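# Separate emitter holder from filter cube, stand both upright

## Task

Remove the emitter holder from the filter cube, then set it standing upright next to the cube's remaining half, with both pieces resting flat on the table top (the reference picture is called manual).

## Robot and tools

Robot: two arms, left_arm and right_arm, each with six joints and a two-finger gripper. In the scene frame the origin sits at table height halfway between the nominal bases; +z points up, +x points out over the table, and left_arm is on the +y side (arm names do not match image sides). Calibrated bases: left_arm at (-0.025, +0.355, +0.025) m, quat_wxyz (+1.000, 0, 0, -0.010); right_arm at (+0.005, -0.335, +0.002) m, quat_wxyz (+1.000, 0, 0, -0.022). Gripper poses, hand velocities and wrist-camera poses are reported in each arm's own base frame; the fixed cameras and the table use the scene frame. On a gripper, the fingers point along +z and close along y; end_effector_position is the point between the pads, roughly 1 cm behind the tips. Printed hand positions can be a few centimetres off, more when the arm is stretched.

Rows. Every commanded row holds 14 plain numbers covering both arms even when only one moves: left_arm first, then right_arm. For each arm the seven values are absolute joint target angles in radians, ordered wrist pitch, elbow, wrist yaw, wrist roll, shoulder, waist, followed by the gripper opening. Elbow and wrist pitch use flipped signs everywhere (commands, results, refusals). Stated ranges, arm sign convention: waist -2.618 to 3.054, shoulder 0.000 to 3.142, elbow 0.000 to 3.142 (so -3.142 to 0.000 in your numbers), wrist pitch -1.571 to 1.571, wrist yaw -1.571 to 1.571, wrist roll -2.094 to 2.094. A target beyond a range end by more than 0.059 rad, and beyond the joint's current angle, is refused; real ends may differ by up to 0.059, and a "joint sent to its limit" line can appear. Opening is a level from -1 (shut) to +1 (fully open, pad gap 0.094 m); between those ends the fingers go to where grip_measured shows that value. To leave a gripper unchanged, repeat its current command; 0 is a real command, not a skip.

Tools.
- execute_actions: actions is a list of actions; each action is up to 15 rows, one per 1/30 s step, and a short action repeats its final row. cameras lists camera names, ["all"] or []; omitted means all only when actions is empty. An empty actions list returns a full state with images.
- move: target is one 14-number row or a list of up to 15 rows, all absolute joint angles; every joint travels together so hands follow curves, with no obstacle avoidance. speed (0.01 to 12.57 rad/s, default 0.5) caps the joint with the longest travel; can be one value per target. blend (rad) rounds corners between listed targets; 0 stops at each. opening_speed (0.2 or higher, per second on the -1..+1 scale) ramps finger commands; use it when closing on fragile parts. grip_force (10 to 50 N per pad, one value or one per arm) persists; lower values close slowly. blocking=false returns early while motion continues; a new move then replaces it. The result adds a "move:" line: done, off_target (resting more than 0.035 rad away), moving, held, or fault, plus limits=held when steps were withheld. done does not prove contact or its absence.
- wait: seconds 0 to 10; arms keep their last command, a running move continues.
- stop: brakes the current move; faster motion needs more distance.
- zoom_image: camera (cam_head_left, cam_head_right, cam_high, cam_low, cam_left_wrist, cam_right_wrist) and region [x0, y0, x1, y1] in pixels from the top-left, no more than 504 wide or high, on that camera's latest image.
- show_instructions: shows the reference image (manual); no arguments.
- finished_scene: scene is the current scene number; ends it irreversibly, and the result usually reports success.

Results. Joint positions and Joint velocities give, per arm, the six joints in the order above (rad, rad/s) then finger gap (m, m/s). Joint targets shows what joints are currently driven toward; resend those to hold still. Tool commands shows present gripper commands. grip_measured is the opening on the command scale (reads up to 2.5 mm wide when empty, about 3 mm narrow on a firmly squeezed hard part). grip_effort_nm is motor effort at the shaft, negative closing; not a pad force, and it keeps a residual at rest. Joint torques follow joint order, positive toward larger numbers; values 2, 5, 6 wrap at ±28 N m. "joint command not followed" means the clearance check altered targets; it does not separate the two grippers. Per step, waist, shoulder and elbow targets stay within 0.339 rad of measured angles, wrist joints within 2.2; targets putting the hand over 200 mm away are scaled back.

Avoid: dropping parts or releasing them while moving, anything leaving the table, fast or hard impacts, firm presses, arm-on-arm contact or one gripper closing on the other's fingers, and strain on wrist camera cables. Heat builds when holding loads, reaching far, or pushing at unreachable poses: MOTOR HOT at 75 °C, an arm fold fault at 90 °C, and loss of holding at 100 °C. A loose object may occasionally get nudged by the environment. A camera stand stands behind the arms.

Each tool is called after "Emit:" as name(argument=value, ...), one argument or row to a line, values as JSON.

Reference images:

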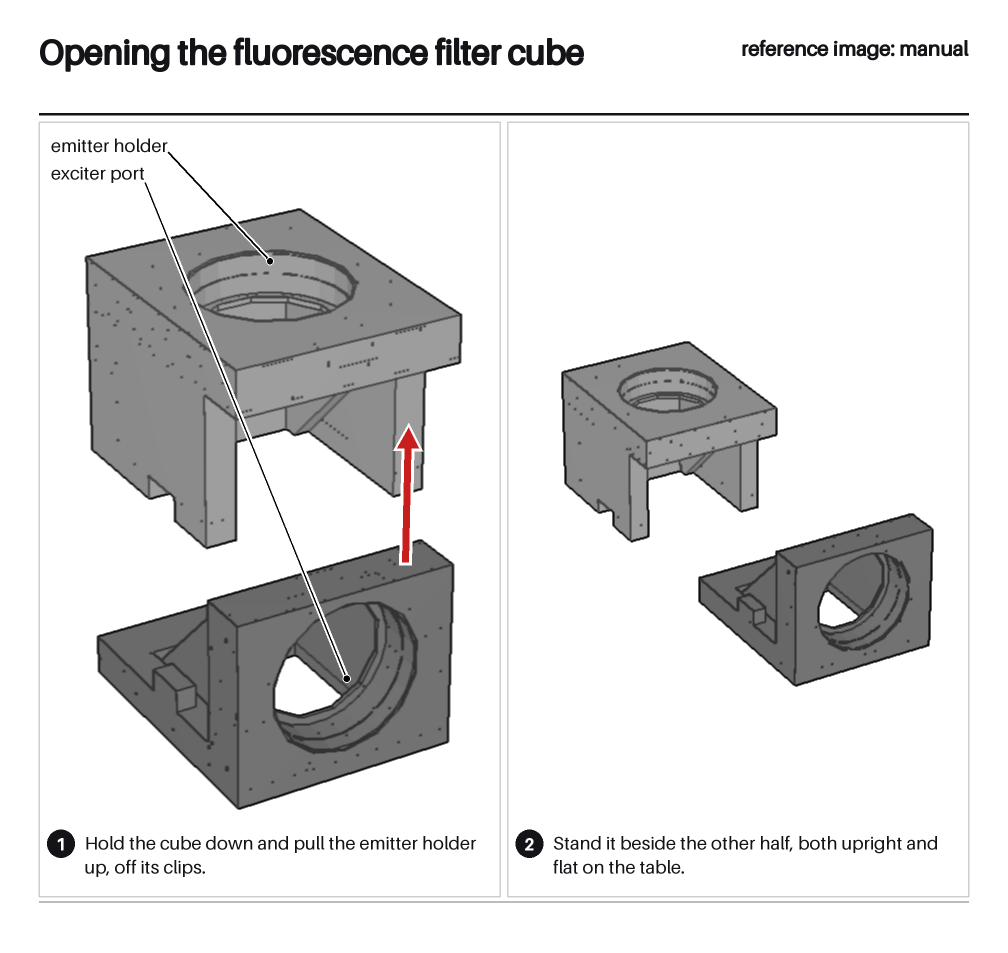

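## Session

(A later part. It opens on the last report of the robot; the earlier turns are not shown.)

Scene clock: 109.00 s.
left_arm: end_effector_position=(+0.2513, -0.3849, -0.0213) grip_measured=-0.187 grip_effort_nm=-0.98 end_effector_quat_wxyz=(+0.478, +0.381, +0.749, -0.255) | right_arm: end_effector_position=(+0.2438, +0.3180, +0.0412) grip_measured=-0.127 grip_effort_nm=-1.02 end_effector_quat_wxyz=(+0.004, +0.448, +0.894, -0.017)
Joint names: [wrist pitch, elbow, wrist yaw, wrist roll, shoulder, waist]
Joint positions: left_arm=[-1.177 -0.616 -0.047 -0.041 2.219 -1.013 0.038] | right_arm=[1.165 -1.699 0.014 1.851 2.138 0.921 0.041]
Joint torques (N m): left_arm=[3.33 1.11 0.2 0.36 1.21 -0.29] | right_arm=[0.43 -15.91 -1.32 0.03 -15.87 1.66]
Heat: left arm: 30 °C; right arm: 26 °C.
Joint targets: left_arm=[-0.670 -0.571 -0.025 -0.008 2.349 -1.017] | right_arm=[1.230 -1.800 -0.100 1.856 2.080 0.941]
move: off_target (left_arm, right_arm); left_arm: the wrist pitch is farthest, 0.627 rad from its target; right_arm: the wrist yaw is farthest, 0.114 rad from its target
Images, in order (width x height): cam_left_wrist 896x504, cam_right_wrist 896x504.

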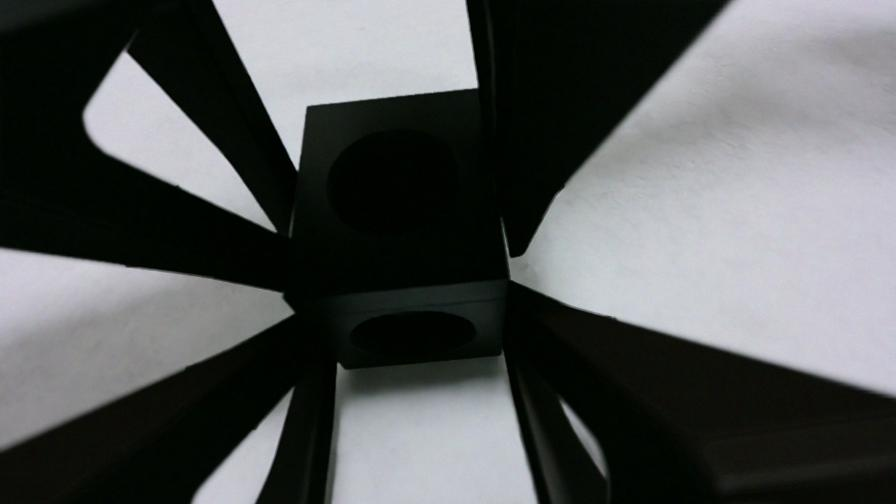

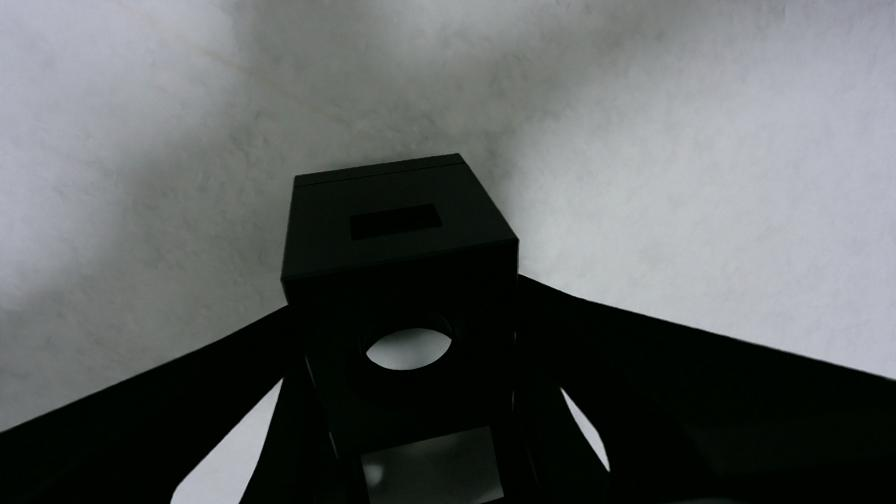

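Emit:
zoom_image(
  camera="cam_left_wrist",
  region=[260, 220, 580, 400],
)

Emit:
zoom_image(
  camera="cam_right_wrist",
  region=[250, 130, 550, 330],
)

Emit:
execute_actions(
  actions=[],
)

Emit:
zoom_image(
  camera="cam_low",
  region=[455, 255, 505, 283],
)

Scaled by 1.575 from the camera's 896x504 image, which has a finer 1280x720 frame.

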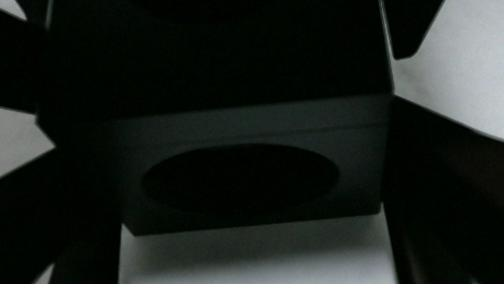

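Scaled by 1.680 from the camera's 896x504 image, which has a finer 1280x720 frame.

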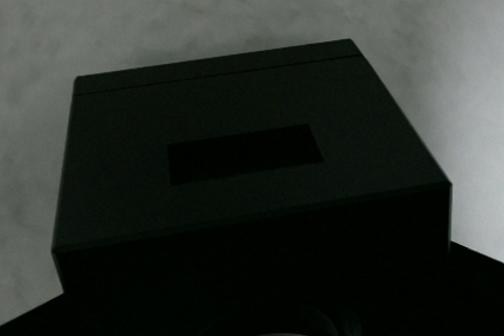

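Scene clock: 109.50 s.
left_arm: end_effector_position=(+0.2513, -0.3849, -0.0213) grip_measured=-0.187 grip_effort_nm=-0.98 end_effector_quat_wxyz=(+0.478, +0.381, +0.749, -0.255) | right_arm: end_effector_position=(+0.2438, +0.3180, +0.0412) grip_measured=-0.127 grip_effort_nm=-1.02 end_effector_quat_wxyz=(+0.004, +0.448, +0.894, -0.017)
Joint names: [wrist pitch, elbow, wrist yaw, wrist roll, shoulder, waist]
Joint positions: left_arm=[-1.177 -0.616 -0.047 -0.041 2.219 -1.013 0.038] | right_arm=[1.165 -1.699 0.014 1.851 2.138 0.921 0.041]
Joint velocities: within noise
Joint torques (N m): left_arm=[3.32 1.09 0.18 0.36 1.26 -0.27] | right_arm=[0.41 -15.84 -1.33 0.05 -15.9 1.68]
Heat: left arm: 31 °C; right arm: 26 °C.
Joint targets: left_arm=[-0.670 -0.571 -0.025 -0.008 2.349 -1.017] | right_arm=[1.230 -1.800 -0.100 1.856 2.080 0.941]
Tool commands: left_gripper/opening=-0.35 right_gripper/opening=-0.3

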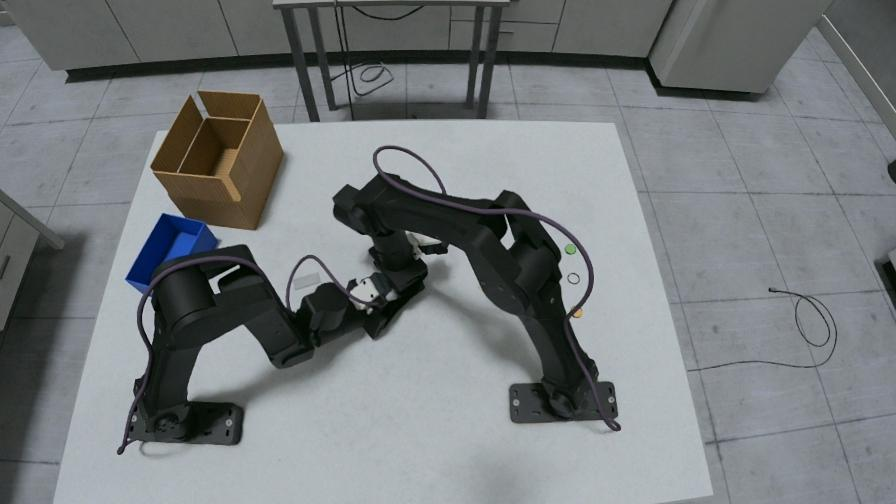

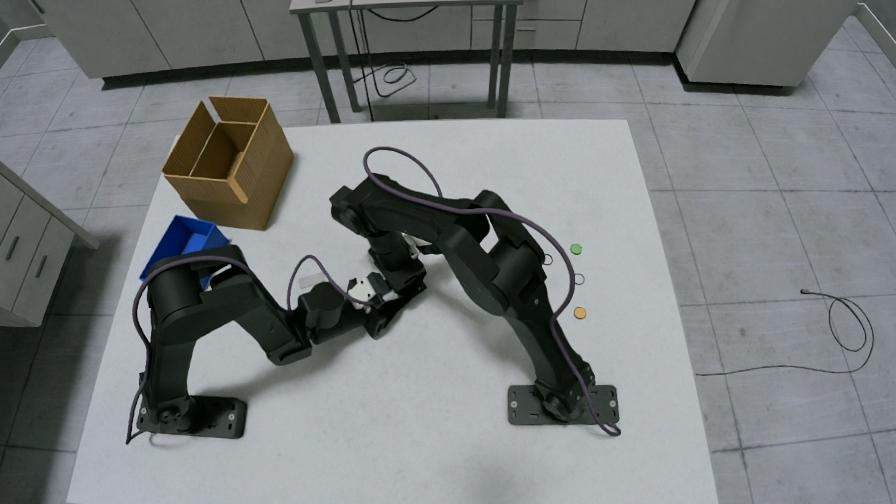

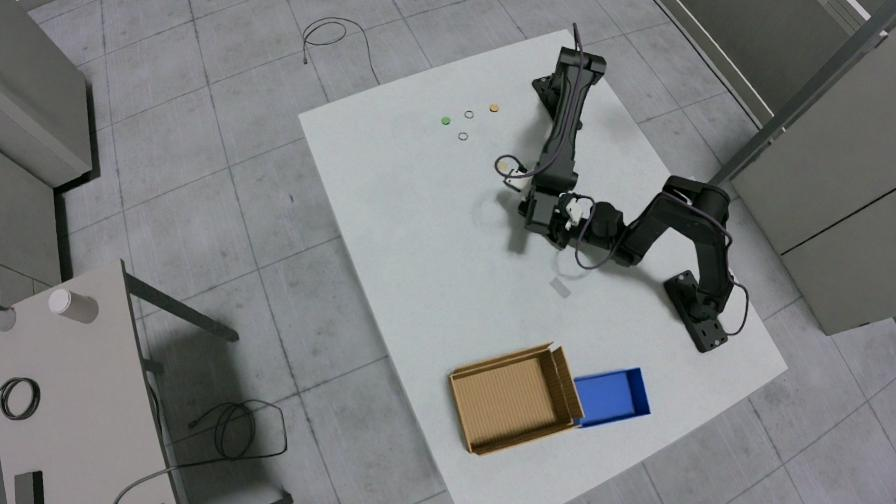

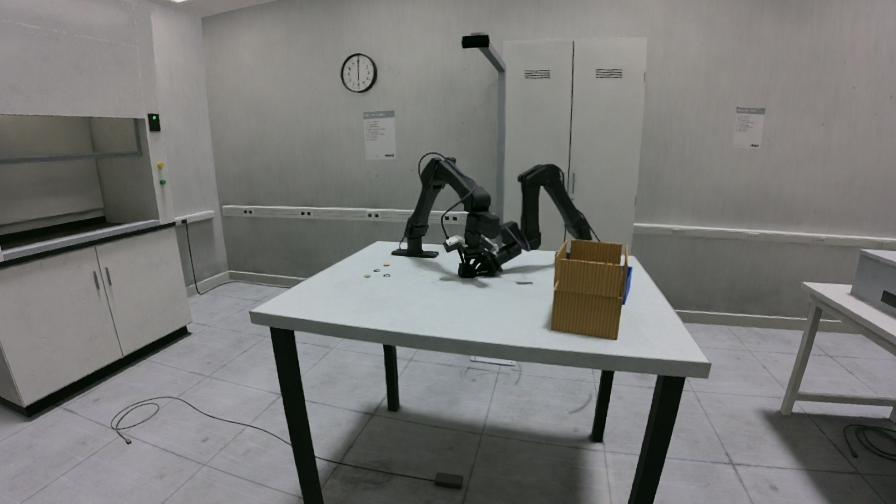

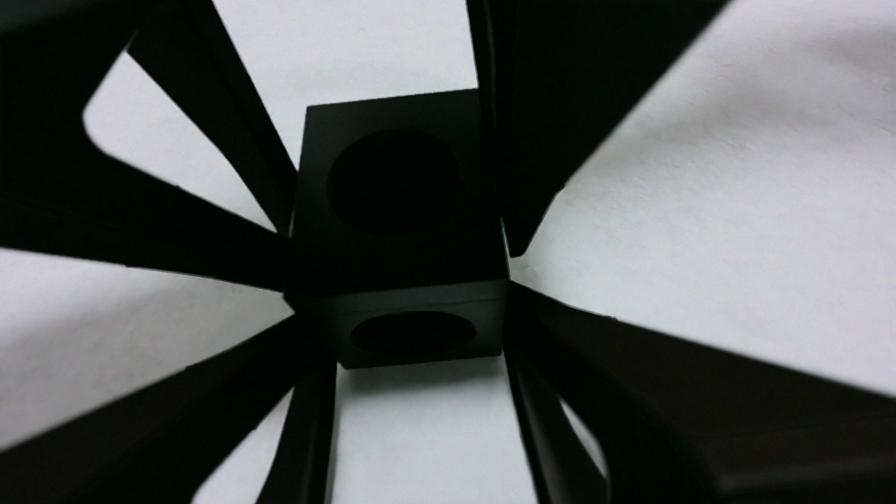

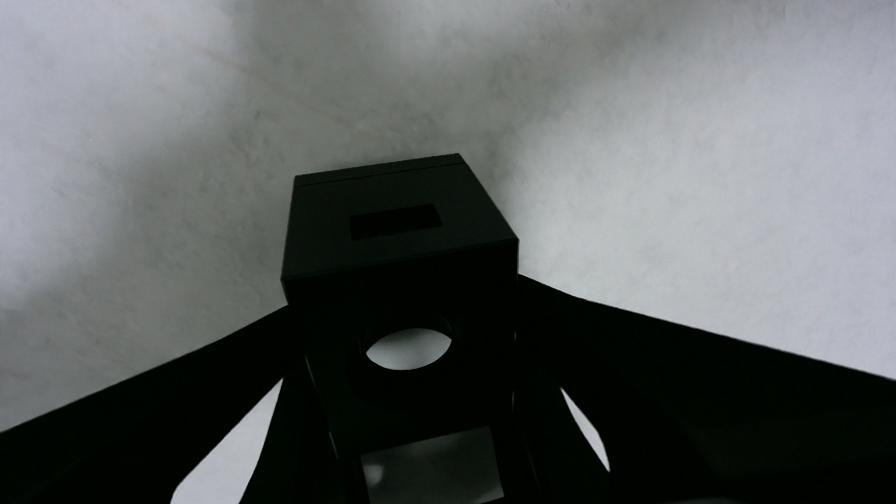

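Scaled by 10.080 from the camera's 896x504 image, which has a finer 1280x720 frame.

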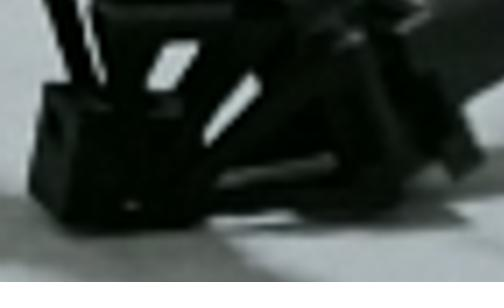

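Emit:
move(
  target=[-0.67, -0.571, -0.025, -0.008, 2.349, -1.017, -0.35, 1.27, -1.87, -0.15, 1.856, 2.05, 0.945, -0.3],
  speed=0.2,
  cameras=["cam_left_wrist", "cam_right_wrist"],
)

Scene clock: 111.80 s.
left_arm: end_effector_position=(+0.2550, -0.3830, -0.0218) grip_measured=-0.187 grip_effort_nm=-0.98 end_effector_quat_wxyz=(+0.482, +0.378, +0.750, -0.248) | right_arm: end_effector_position=(+0.2411, +0.3463, +0.1059) grip_measured=-0.127 grip_effort_nm=-1.02 end_effector_quat_wxyz=(-0.034, +0.440, +0.896, +0.053)
Joint names: [wrist pitch, elbow, wrist yaw, wrist roll, shoulder, waist]
Joint positions: left_arm=[-1.177 -0.619 -0.062 -0.036 2.222 -1.01 0.038] | right_arm=[1.259 -1.851 -0.086 1.842 2.073 0.924 0.041]
Joint torques (N m): left_arm=[3.33 1.28 0.33 0.31 1.02 -0.55] | right_arm=[-0.32 -7.94 -0.82 0.12 -12.53 1.74]
Heat: left arm: 32 °C; right arm: 26 °C.
Joint targets: left_arm=[-0.670 -0.571 -0.025 -0.008 2.349 -1.017] | right_arm=[1.270 -1.870 -0.150 1.856 2.050 0.945]
move: off_target (left_arm, right_arm); left_arm: the wrist pitch is farthest, 0.507 rad from its target; right_arm: the wrist yaw is farthest, 0.064 rad from its target
Images, in order (width x height): cam_left_wrist 896x504, cam_right_wrist 896x504.

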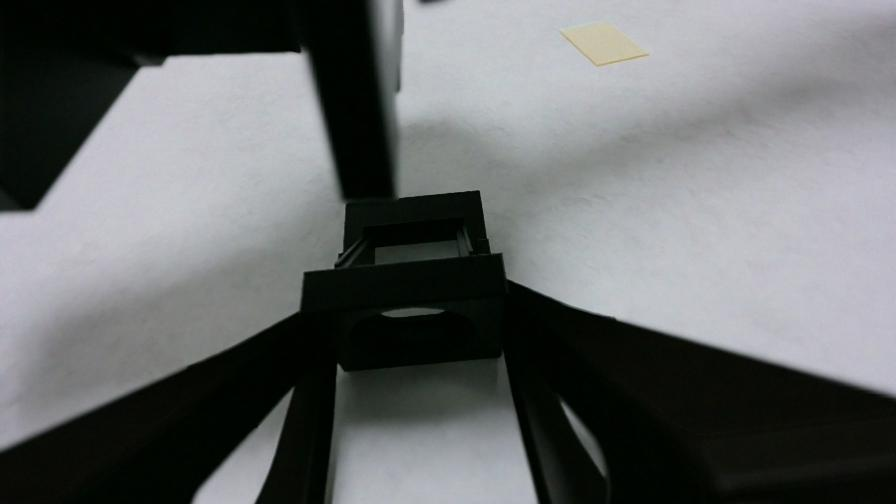

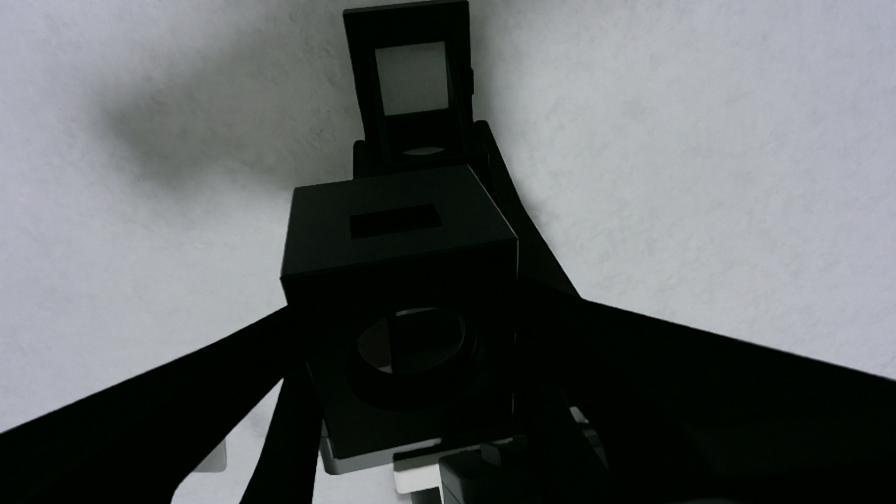

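Emit:
move(
  target=[
    [-0.67, -0.571, -0.025, -0.008, 2.349, -1.017, -0.35, 1.438, -1.94, 0.003, 1.856, 2.107, 0.80, -0.3],
    [-1.29, -0.607, -0.02, 0, 2.255, -1.018, -0.35, 1.438, -1.94, 0.003, 1.856, 2.107, 0.624, -0.3],
  ],
  speed=[0.3, 0.4],
  blend=[0.05, 0],
  cameras=["cam_left_wrist", "cam_right_wrist", "cam_low", "cam_head_left"],
)

Emit:
zoom_image(
  camera="cam_low",
  region=[430, 200, 530, 290],
)

Scene clock: 115.73 s.
left_arm: end_effector_position=(+0.2531, -0.3918, -0.0057) grip_measured=-0.188 grip_effort_nm=-0.98 end_effector_quat_wxyz=(+0.507, +0.386, +0.722, -0.270) | right_arm: end_effector_position=(+0.3237, +0.2391, +0.1136) grip_measured=-0.128 grip_effort_nm=-1.02 end_effector_quat_wxyz=(-0.005, +0.570, +0.821, +0.002)
Joint names: [wrist pitch, elbow, wrist yaw, wrist roll, shoulder, waist]
Joint positions: left_arm=[-1.271 -0.615 -0.027 -0.008 2.232 -1.01 0.038] | right_arm=[1.394 -1.913 -0.011 1.843 2.089 0.629 0.041]
Joint torques (N m): left_arm=[-2.21 -1.66 0.02 0.07 -6.28 -0.65] | right_arm=[0.14 -8.65 0.15 0.11 -9.18 -0.44]
Heat: left arm: 33 °C; right arm: 27 °C.
Joint targets: left_arm=[-1.290 -0.607 -0.020 0.000 2.255 -1.018] | right_arm=[1.438 -1.940 0.003 1.856 2.107 0.624]
move: off_target (right_arm); right_arm: the wrist pitch is farthest, 0.044 rad from its target
Images, in order (width x height): cam_head_left 896x504, cam_low 896x504, cam_left_wrist 896x504, cam_right_wrist 896x504.

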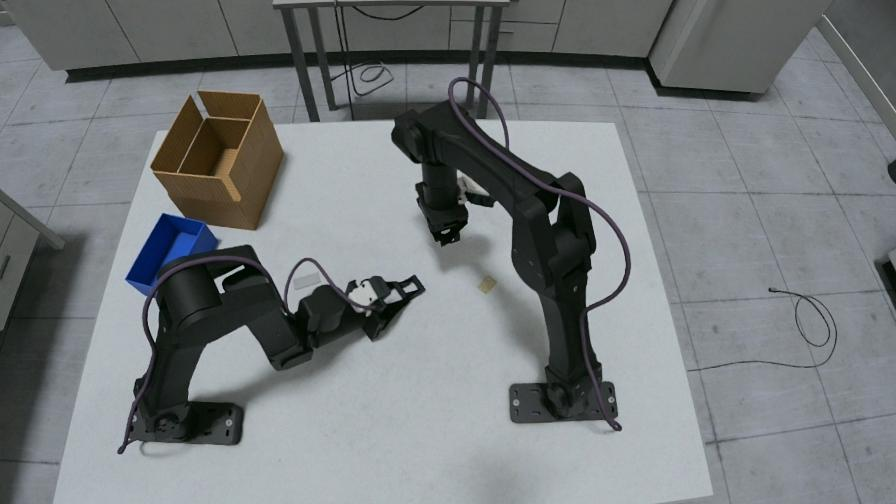

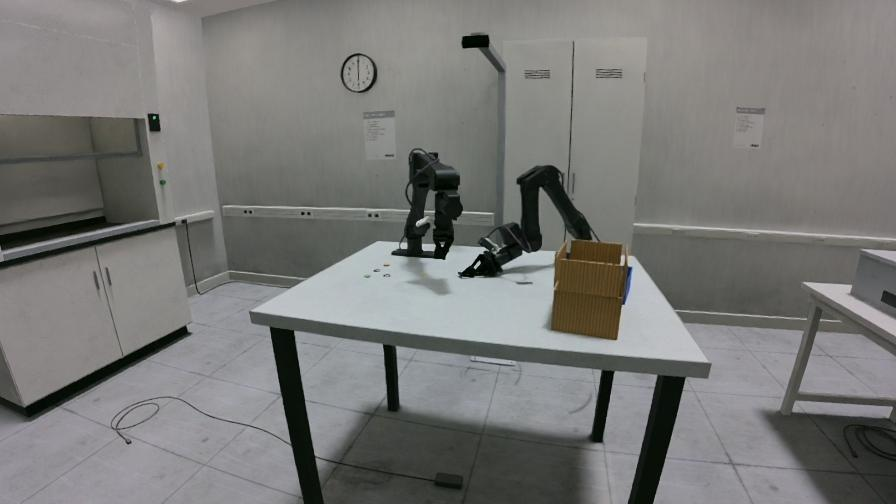

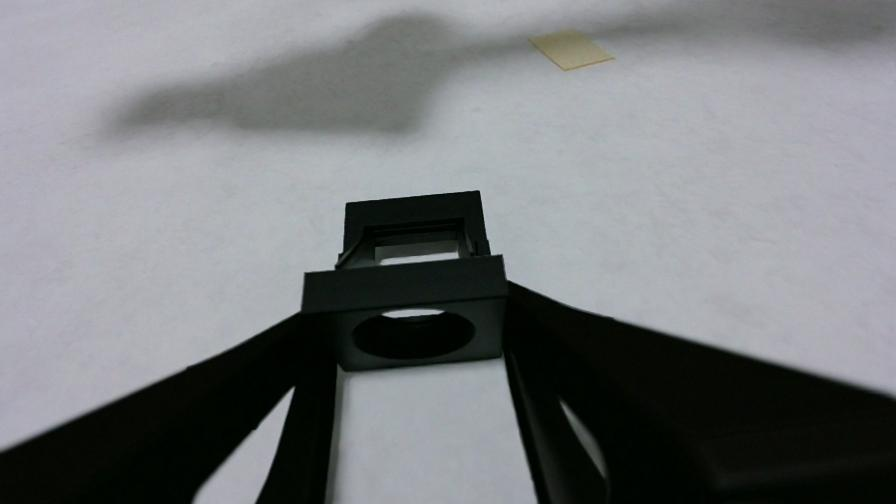

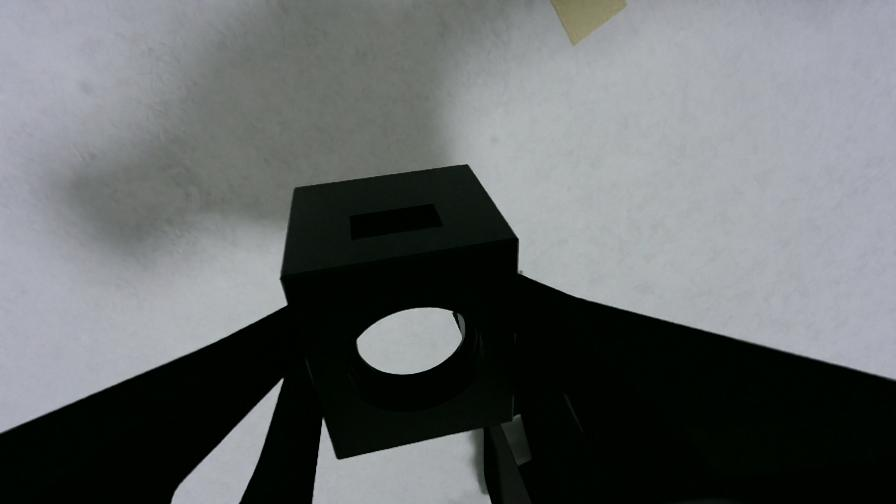

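Scaled by 5.040 from the camera's 896x504 image, which has a finer 1280x720 frame.

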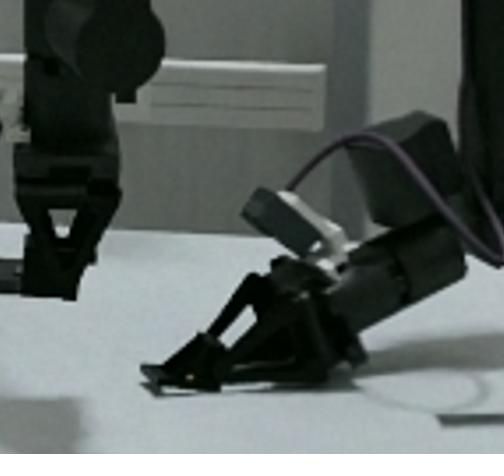

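Emit:
zoom_image(
  camera="cam_low",
  region=[450, 260, 490, 283],
)

Emit:
zoom_image(
  camera="cam_left_wrist",
  region=[280, 170, 540, 390],
)

Scaled by 12.600 from the camera's 896x504 image, which has a finer 1280x720 frame.

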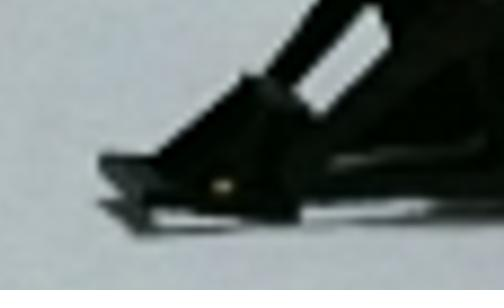

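Scaled by 1.938 from the camera's 896x504 image, which has a finer 1280x720 frame.

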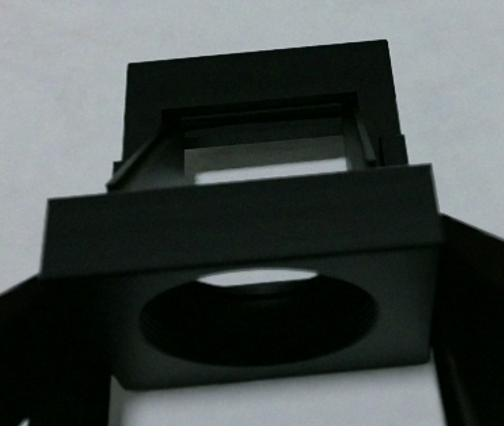

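Emit:
move(
  target=[-1.40, -0.607, -0.02, 0, 2.3125, -1.018, -0.35, 1.182, -1.688, 0.003, 1.856, 2.13, 0.624, -0.3],
  speed=0.15,
  cameras=["cam_left_wrist", "cam_right_wrist", "cam_low"],
)

Emit:
zoom_image(
  camera="cam_low",
  region=[450, 250, 500, 283],
)

Emit:
zoom_image(
  camera="cam_low",
  region=[415, 220, 475, 270],
)

Scene clock: 120.07 s.
left_arm: end_effector_position=(+0.2534, -0.3932, -0.0058) grip_measured=-0.188 grip_effort_nm=-0.98 end_effector_quat_wxyz=(+0.524, +0.380, +0.708, -0.281) | right_arm: end_effector_position=(+0.3237, +0.2391, +0.0501) grip_measured=-0.128 grip_effort_nm=-1.02 end_effector_quat_wxyz=(-0.006, +0.570, +0.821, -0.002)
Joint names: [wrist pitch, elbow, wrist yaw, wrist roll, shoulder, waist]
Joint positions: left_arm=[-1.378 -0.615 -0.024 -0.008 2.289 -1.01 0.038] | right_arm=[1.162 -1.696 -0.011 1.843 2.113 0.629 0.041]
Joint torques (N m): left_arm=[-2.24 -1.39 0.02 0.07 -6.42 -0.62] | right_arm=[-0.08 -5.04 0.14 0.12 -9.33 -0.49]
Heat: left arm: 33 °C; right arm: 27 °C.
Joint targets: left_arm=[-1.400 -0.607 -0.020 0.000 2.312 -1.018] | right_arm=[1.182 -1.688 0.003 1.856 2.130 0.624]
move: done
Images, in order (width x height): cam_low 896x504, cam_left_wrist 896x504, cam_right_wrist 896x504.

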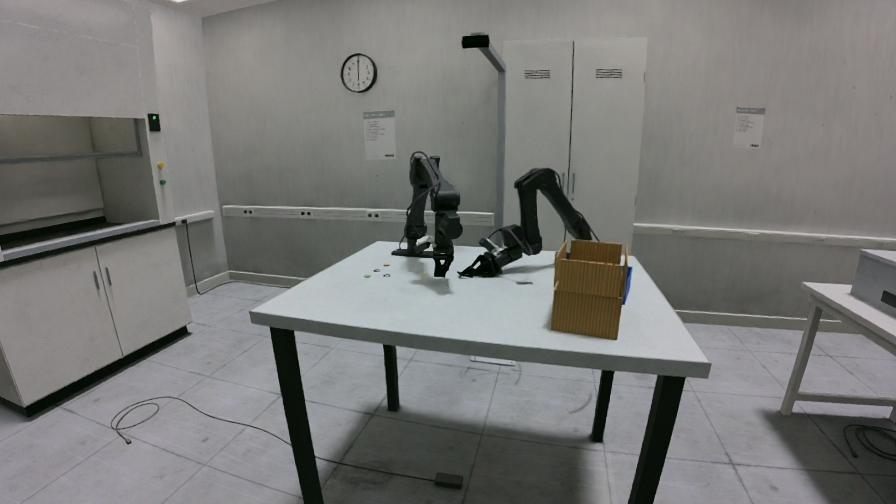

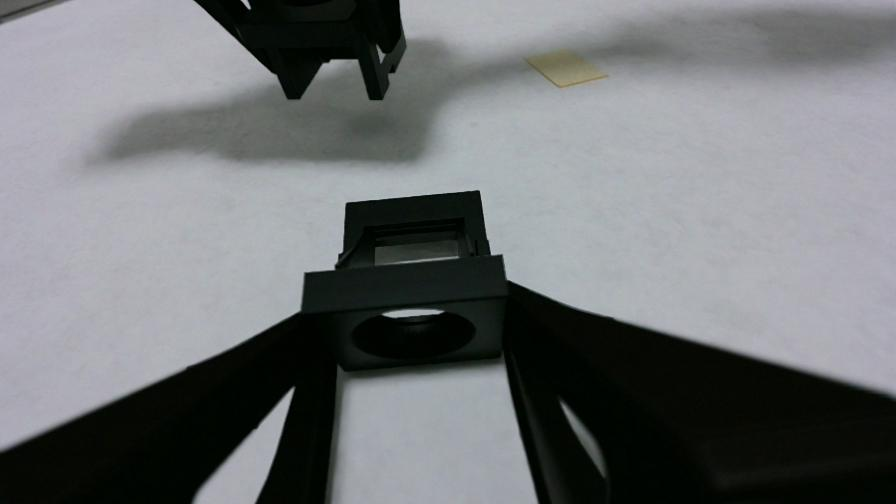

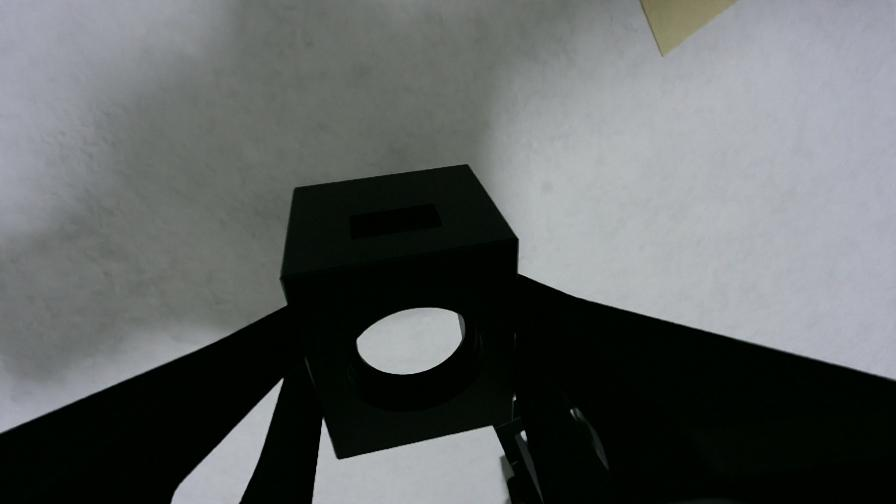

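Scaled by 10.080 from the camera's 896x504 image, which has a finer 1280x720 frame.

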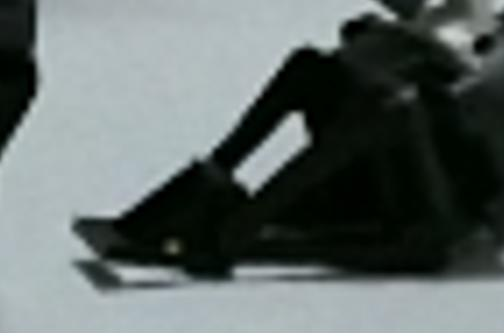

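Scaled by 8.400 from the camera's 896x504 image, which has a finer 1280x720 frame.

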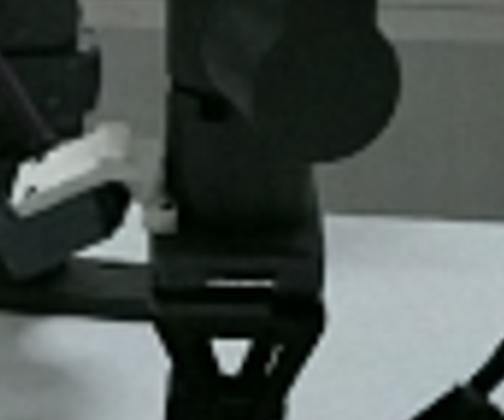

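Emit:
move(
  target=[-1.40, -0.607, -0.02, 0, 2.3125, -1.018, -0.35, 1.13, -1.638, 0.003, 1.856, 2.13, 0.624, -0.3],
  speed=0.15,
  cameras=["cam_left_wrist", "cam_low"],
)

Emit:
zoom_image(
  camera="cam_left_wrist",
  region=[180, 0, 480, 170],
)

Emit:
zoom_image(
  camera="cam_low",
  region=[415, 240, 475, 290],
)

Scene clock: 123.47 s.
left_arm: end_effector_position=(+0.2534, -0.3932, -0.0058) grip_measured=-0.188 grip_effort_nm=-0.98 end_effector_quat_wxyz=(+0.524, +0.380, +0.708, -0.281) | right_arm: end_effector_position=(+0.3222, +0.2380, +0.0379) grip_measured=-0.128 grip_effort_nm=-1.02 end_effector_quat_wxyz=(-0.006, +0.570, +0.821, -0.001)
Joint names: [wrist pitch, elbow, wrist yaw, wrist roll, shoulder, waist]
Joint positions: left_arm=[-1.378 -0.615 -0.024 -0.008 2.289 -1.01 0.038] | right_arm=[1.11 -1.647 -0.011 1.843 2.113 0.629 0.041]
Joint torques (N m): left_arm=[-2.24 -1.36 0.03 0.05 -6.39 -0.62] | right_arm=[-0.04 -4.96 0.16 0.13 -9.39 -0.51]
Heat: left arm: 33 °C; right arm: 27 °C.
Joint targets: left_arm=[-1.400 -0.607 -0.020 0.000 2.312 -1.018] | right_arm=[1.130 -1.638 0.003 1.856 2.130 0.624]
move: done
Images, in order (width x height): cam_low 896x504, cam_left_wrist 896x504.

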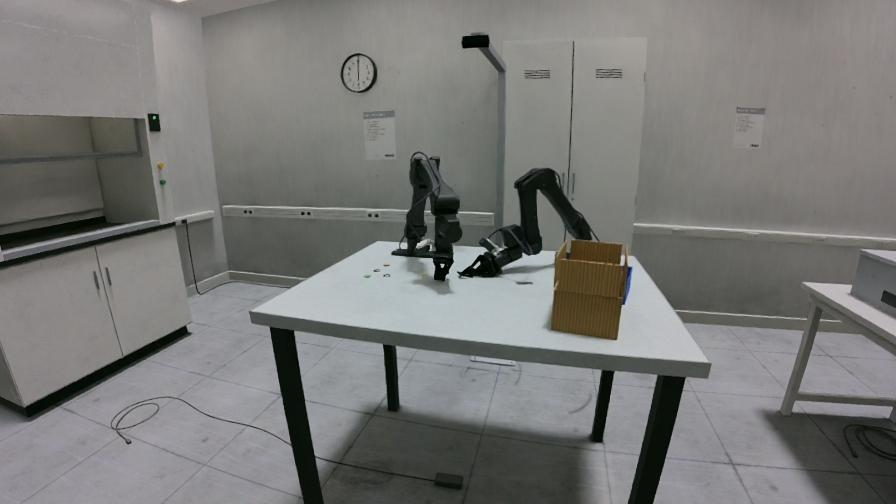

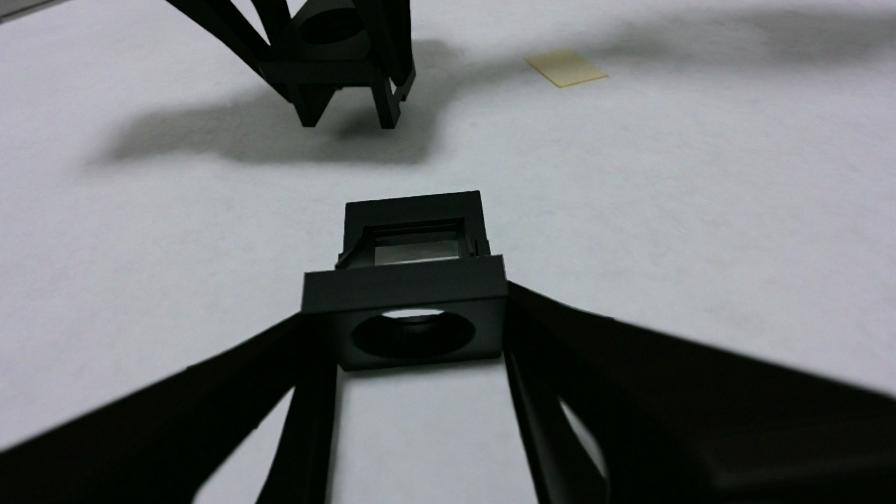

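Scaled by 1.680 from the camera's 896x504 image, which has a finer 1280x720 frame.

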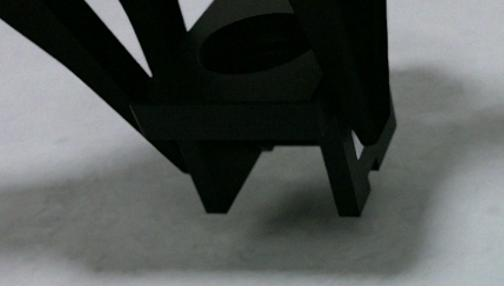

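Scaled by 8.400 from the camera's 896x504 image, which has a finer 1280x720 frame.

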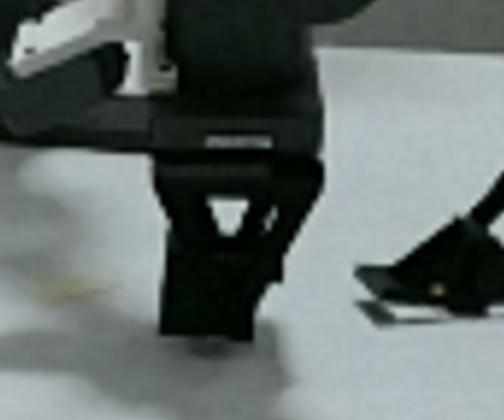

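Emit:
move(
  target=[-1.40, -0.607, -0.02, 0, 2.3125, -1.018, -0.35, 1.116, -1.622, 0.003, 1.856, 2.13, 0.624, -0.3],
  speed=0.1,
  cameras=["cam_left_wrist", "cam_low"],
)

Emit:
zoom_image(
  camera="cam_left_wrist",
  region=[180, 0, 480, 170],
)

Emit:
zoom_image(
  camera="cam_low",
  region=[415, 240, 475, 290],
)

Scene clock: 124.90 s.
left_arm: end_effector_position=(+0.2534, -0.3932, -0.0058) grip_measured=-0.188 grip_effort_nm=-0.98 end_effector_quat_wxyz=(+0.524, +0.380, +0.708, -0.281) | right_arm: end_effector_position=(+0.3211, +0.2372, +0.0341) grip_measured=-0.128 grip_effort_nm=-1.02 end_effector_quat_wxyz=(-0.006, +0.570, +0.821, -0.001)
Joint names: [wrist pitch, elbow, wrist yaw, wrist roll, shoulder, waist]
Joint positions: left_arm=[-1.378 -0.615 -0.024 -0.008 2.289 -1.01 0.038] | right_arm=[1.096 -1.631 -0.011 1.843 2.113 0.629 0.041]
Joint torques (N m): left_arm=[-2.26 -1.36 0.01 0.05 -6.41 -0.65] | right_arm=[-0.06 -4.86 0.15 0.14 -9.31 -0.47]
Heat: left arm: 33 °C; right arm: 27 °C.
Joint targets: left_arm=[-1.400 -0.607 -0.020 0.000 2.312 -1.018] | right_arm=[1.116 -1.622 0.003 1.856 2.130 0.624]
move: done
Images, in order (width x height): cam_low 896x504, cam_left_wrist 896x504.

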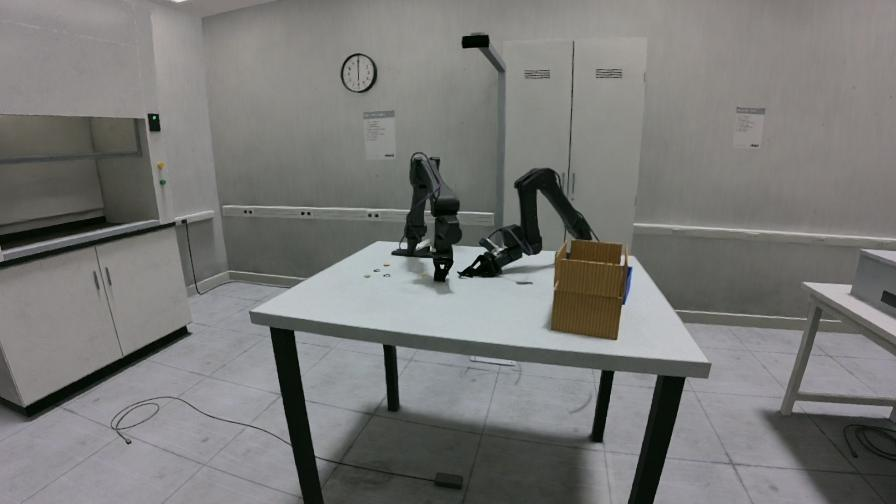

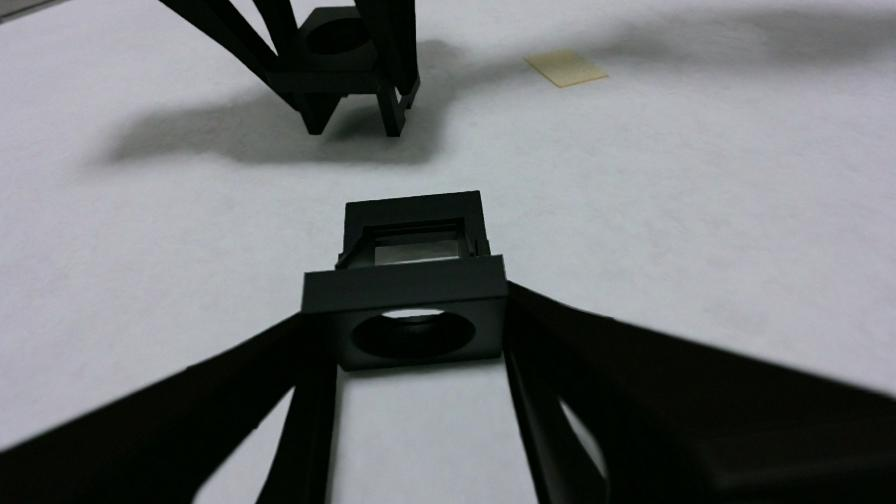

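Scaled by 1.680 from the camera's 896x504 image, which has a finer 1280x720 frame.

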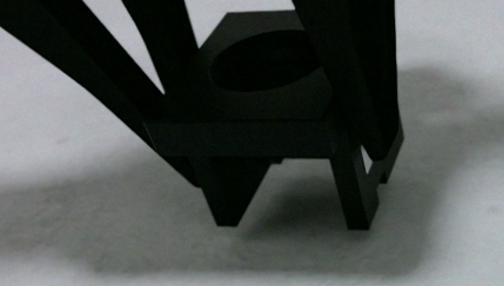

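Scaled by 8.400 from the camera's 896x504 image, which has a finer 1280x720 frame.

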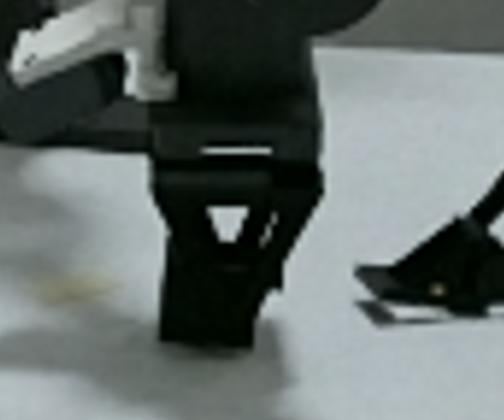

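Emit:
move(
  target=[-1.40, -0.607, -0.02, 0, 2.3125, -1.018, -0.35, 1.107, -1.612, 0.003, 1.856, 2.13, 0.624, -0.3],
  speed=0.1,
)

Emit:
move(
  target=[-1.40, -0.607, -0.02, 0, 2.3125, -1.018, -0.35, 1.098, -1.602, 0.003, 1.856, 2.13, 0.624, -0.3],
  speed=0.1,
  cameras=["cam_left_wrist", "cam_low", "cam_right_wrist"],
)

Emit:
zoom_image(
  camera="cam_low",
  region=[415, 240, 475, 290],
)

Emit:
zoom_image(
  camera="cam_left_wrist",
  region=[180, 0, 480, 170],
)

Scene clock: 126.00 s.
left_arm: end_effector_position=(+0.2534, -0.3932, -0.0058) grip_measured=-0.188 grip_effort_nm=-0.98 end_effector_quat_wxyz=(+0.524, +0.380, +0.708, -0.281) | right_arm: end_effector_position=(+0.3204, +0.2367, +0.0316) grip_measured=-0.128 grip_effort_nm=-1.02 end_effector_quat_wxyz=(-0.006, +0.570, +0.821, -0.002)
Joint names: [wrist pitch, elbow, wrist yaw, wrist roll, shoulder, waist]
Joint positions: left_arm=[-1.378 -0.615 -0.024 -0.008 2.289 -1.01 0.038] | right_arm=[1.088 -1.622 -0.011 1.843 2.113 0.629 0.041]
Joint torques (N m): left_arm=[-2.24 -1.42 0.03 0.06 -6.38 -0.65] | right_arm=[-0.01 -4.86 0.14 0.12 -9.32 -0.44]
Heat: left arm: 33 °C; right arm: 27 °C.
Joint targets: left_arm=[-1.400 -0.607 -0.020 0.000 2.312 -1.018] | right_arm=[1.107 -1.612 0.003 1.856 2.130 0.624]
move: done

Scene clock: 126.70 s.
left_arm: end_effector_position=(+0.2534, -0.3932, -0.0058) grip_measured=-0.188 grip_effort_nm=-0.98 end_effector_quat_wxyz=(+0.524, +0.380, +0.708, -0.281) | right_arm: end_effector_position=(+0.3195, +0.2360, +0.0294) grip_measured=-0.128 grip_effort_nm=-1.02 end_effector_quat_wxyz=(-0.007, +0.570, +0.821, -0.003)
Joint names: [wrist pitch, elbow, wrist yaw, wrist roll, shoulder, waist]
Joint positions: left_arm=[-1.378 -0.615 -0.024 -0.008 2.289 -1.01 0.038] | right_arm=[1.08 -1.612 -0.011 1.843 2.113 0.629 0.041]
Joint torques (N m): left_arm=[-2.25 -1.36 0.01 0.06 -6.39 -0.64] | right_arm=[-0.11 -4.71 0.14 0.12 -9.25 -0.43]
Heat: left arm: 33 °C; right arm: 27 °C.
Joint targets: left_arm=[-1.400 -0.607 -0.020 0.000 2.312 -1.018] | right_arm=[1.098 -1.602 0.003 1.856 2.130 0.624]
move: done
Images, in order (width x height): cam_low 896x504, cam_left_wrist 896x504, cam_right_wrist 896x504.

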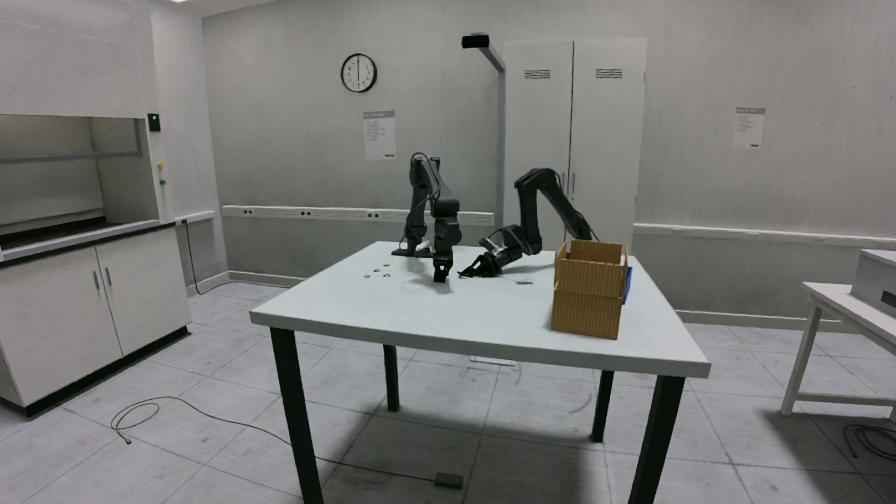

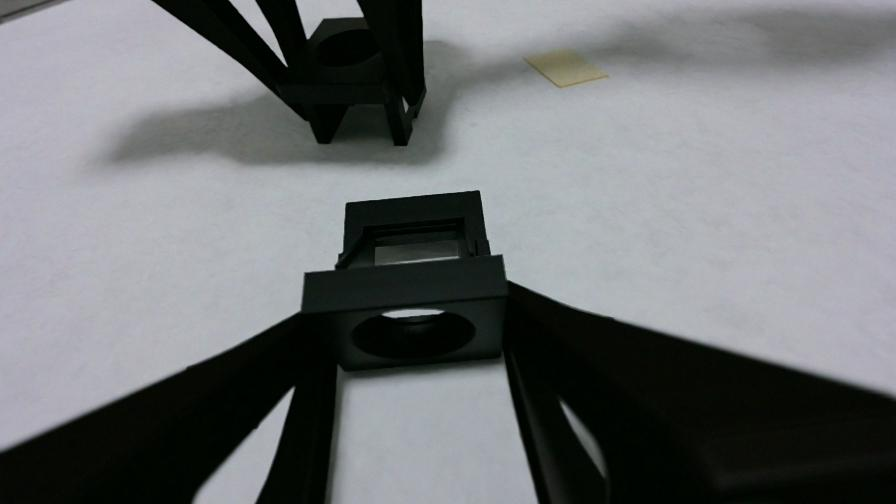

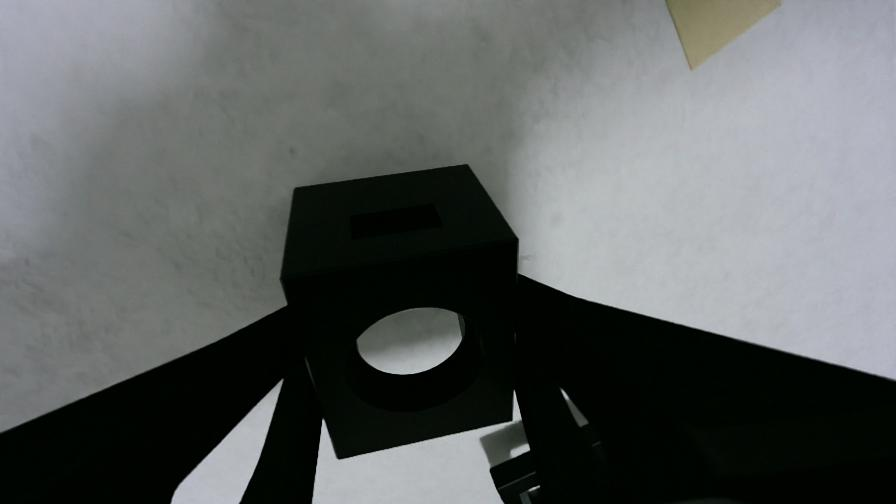

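Scaled by 8.400 from the camera's 896x504 image, which has a finer 1280x720 frame.

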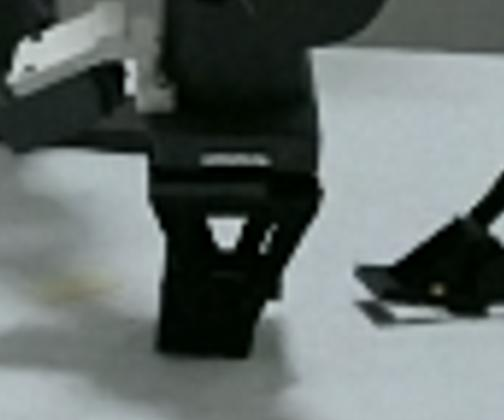

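Scaled by 1.680 from the camera's 896x504 image, which has a finer 1280x720 frame.

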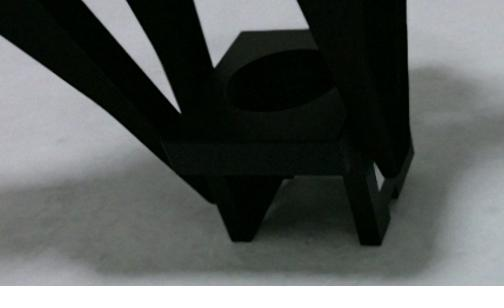

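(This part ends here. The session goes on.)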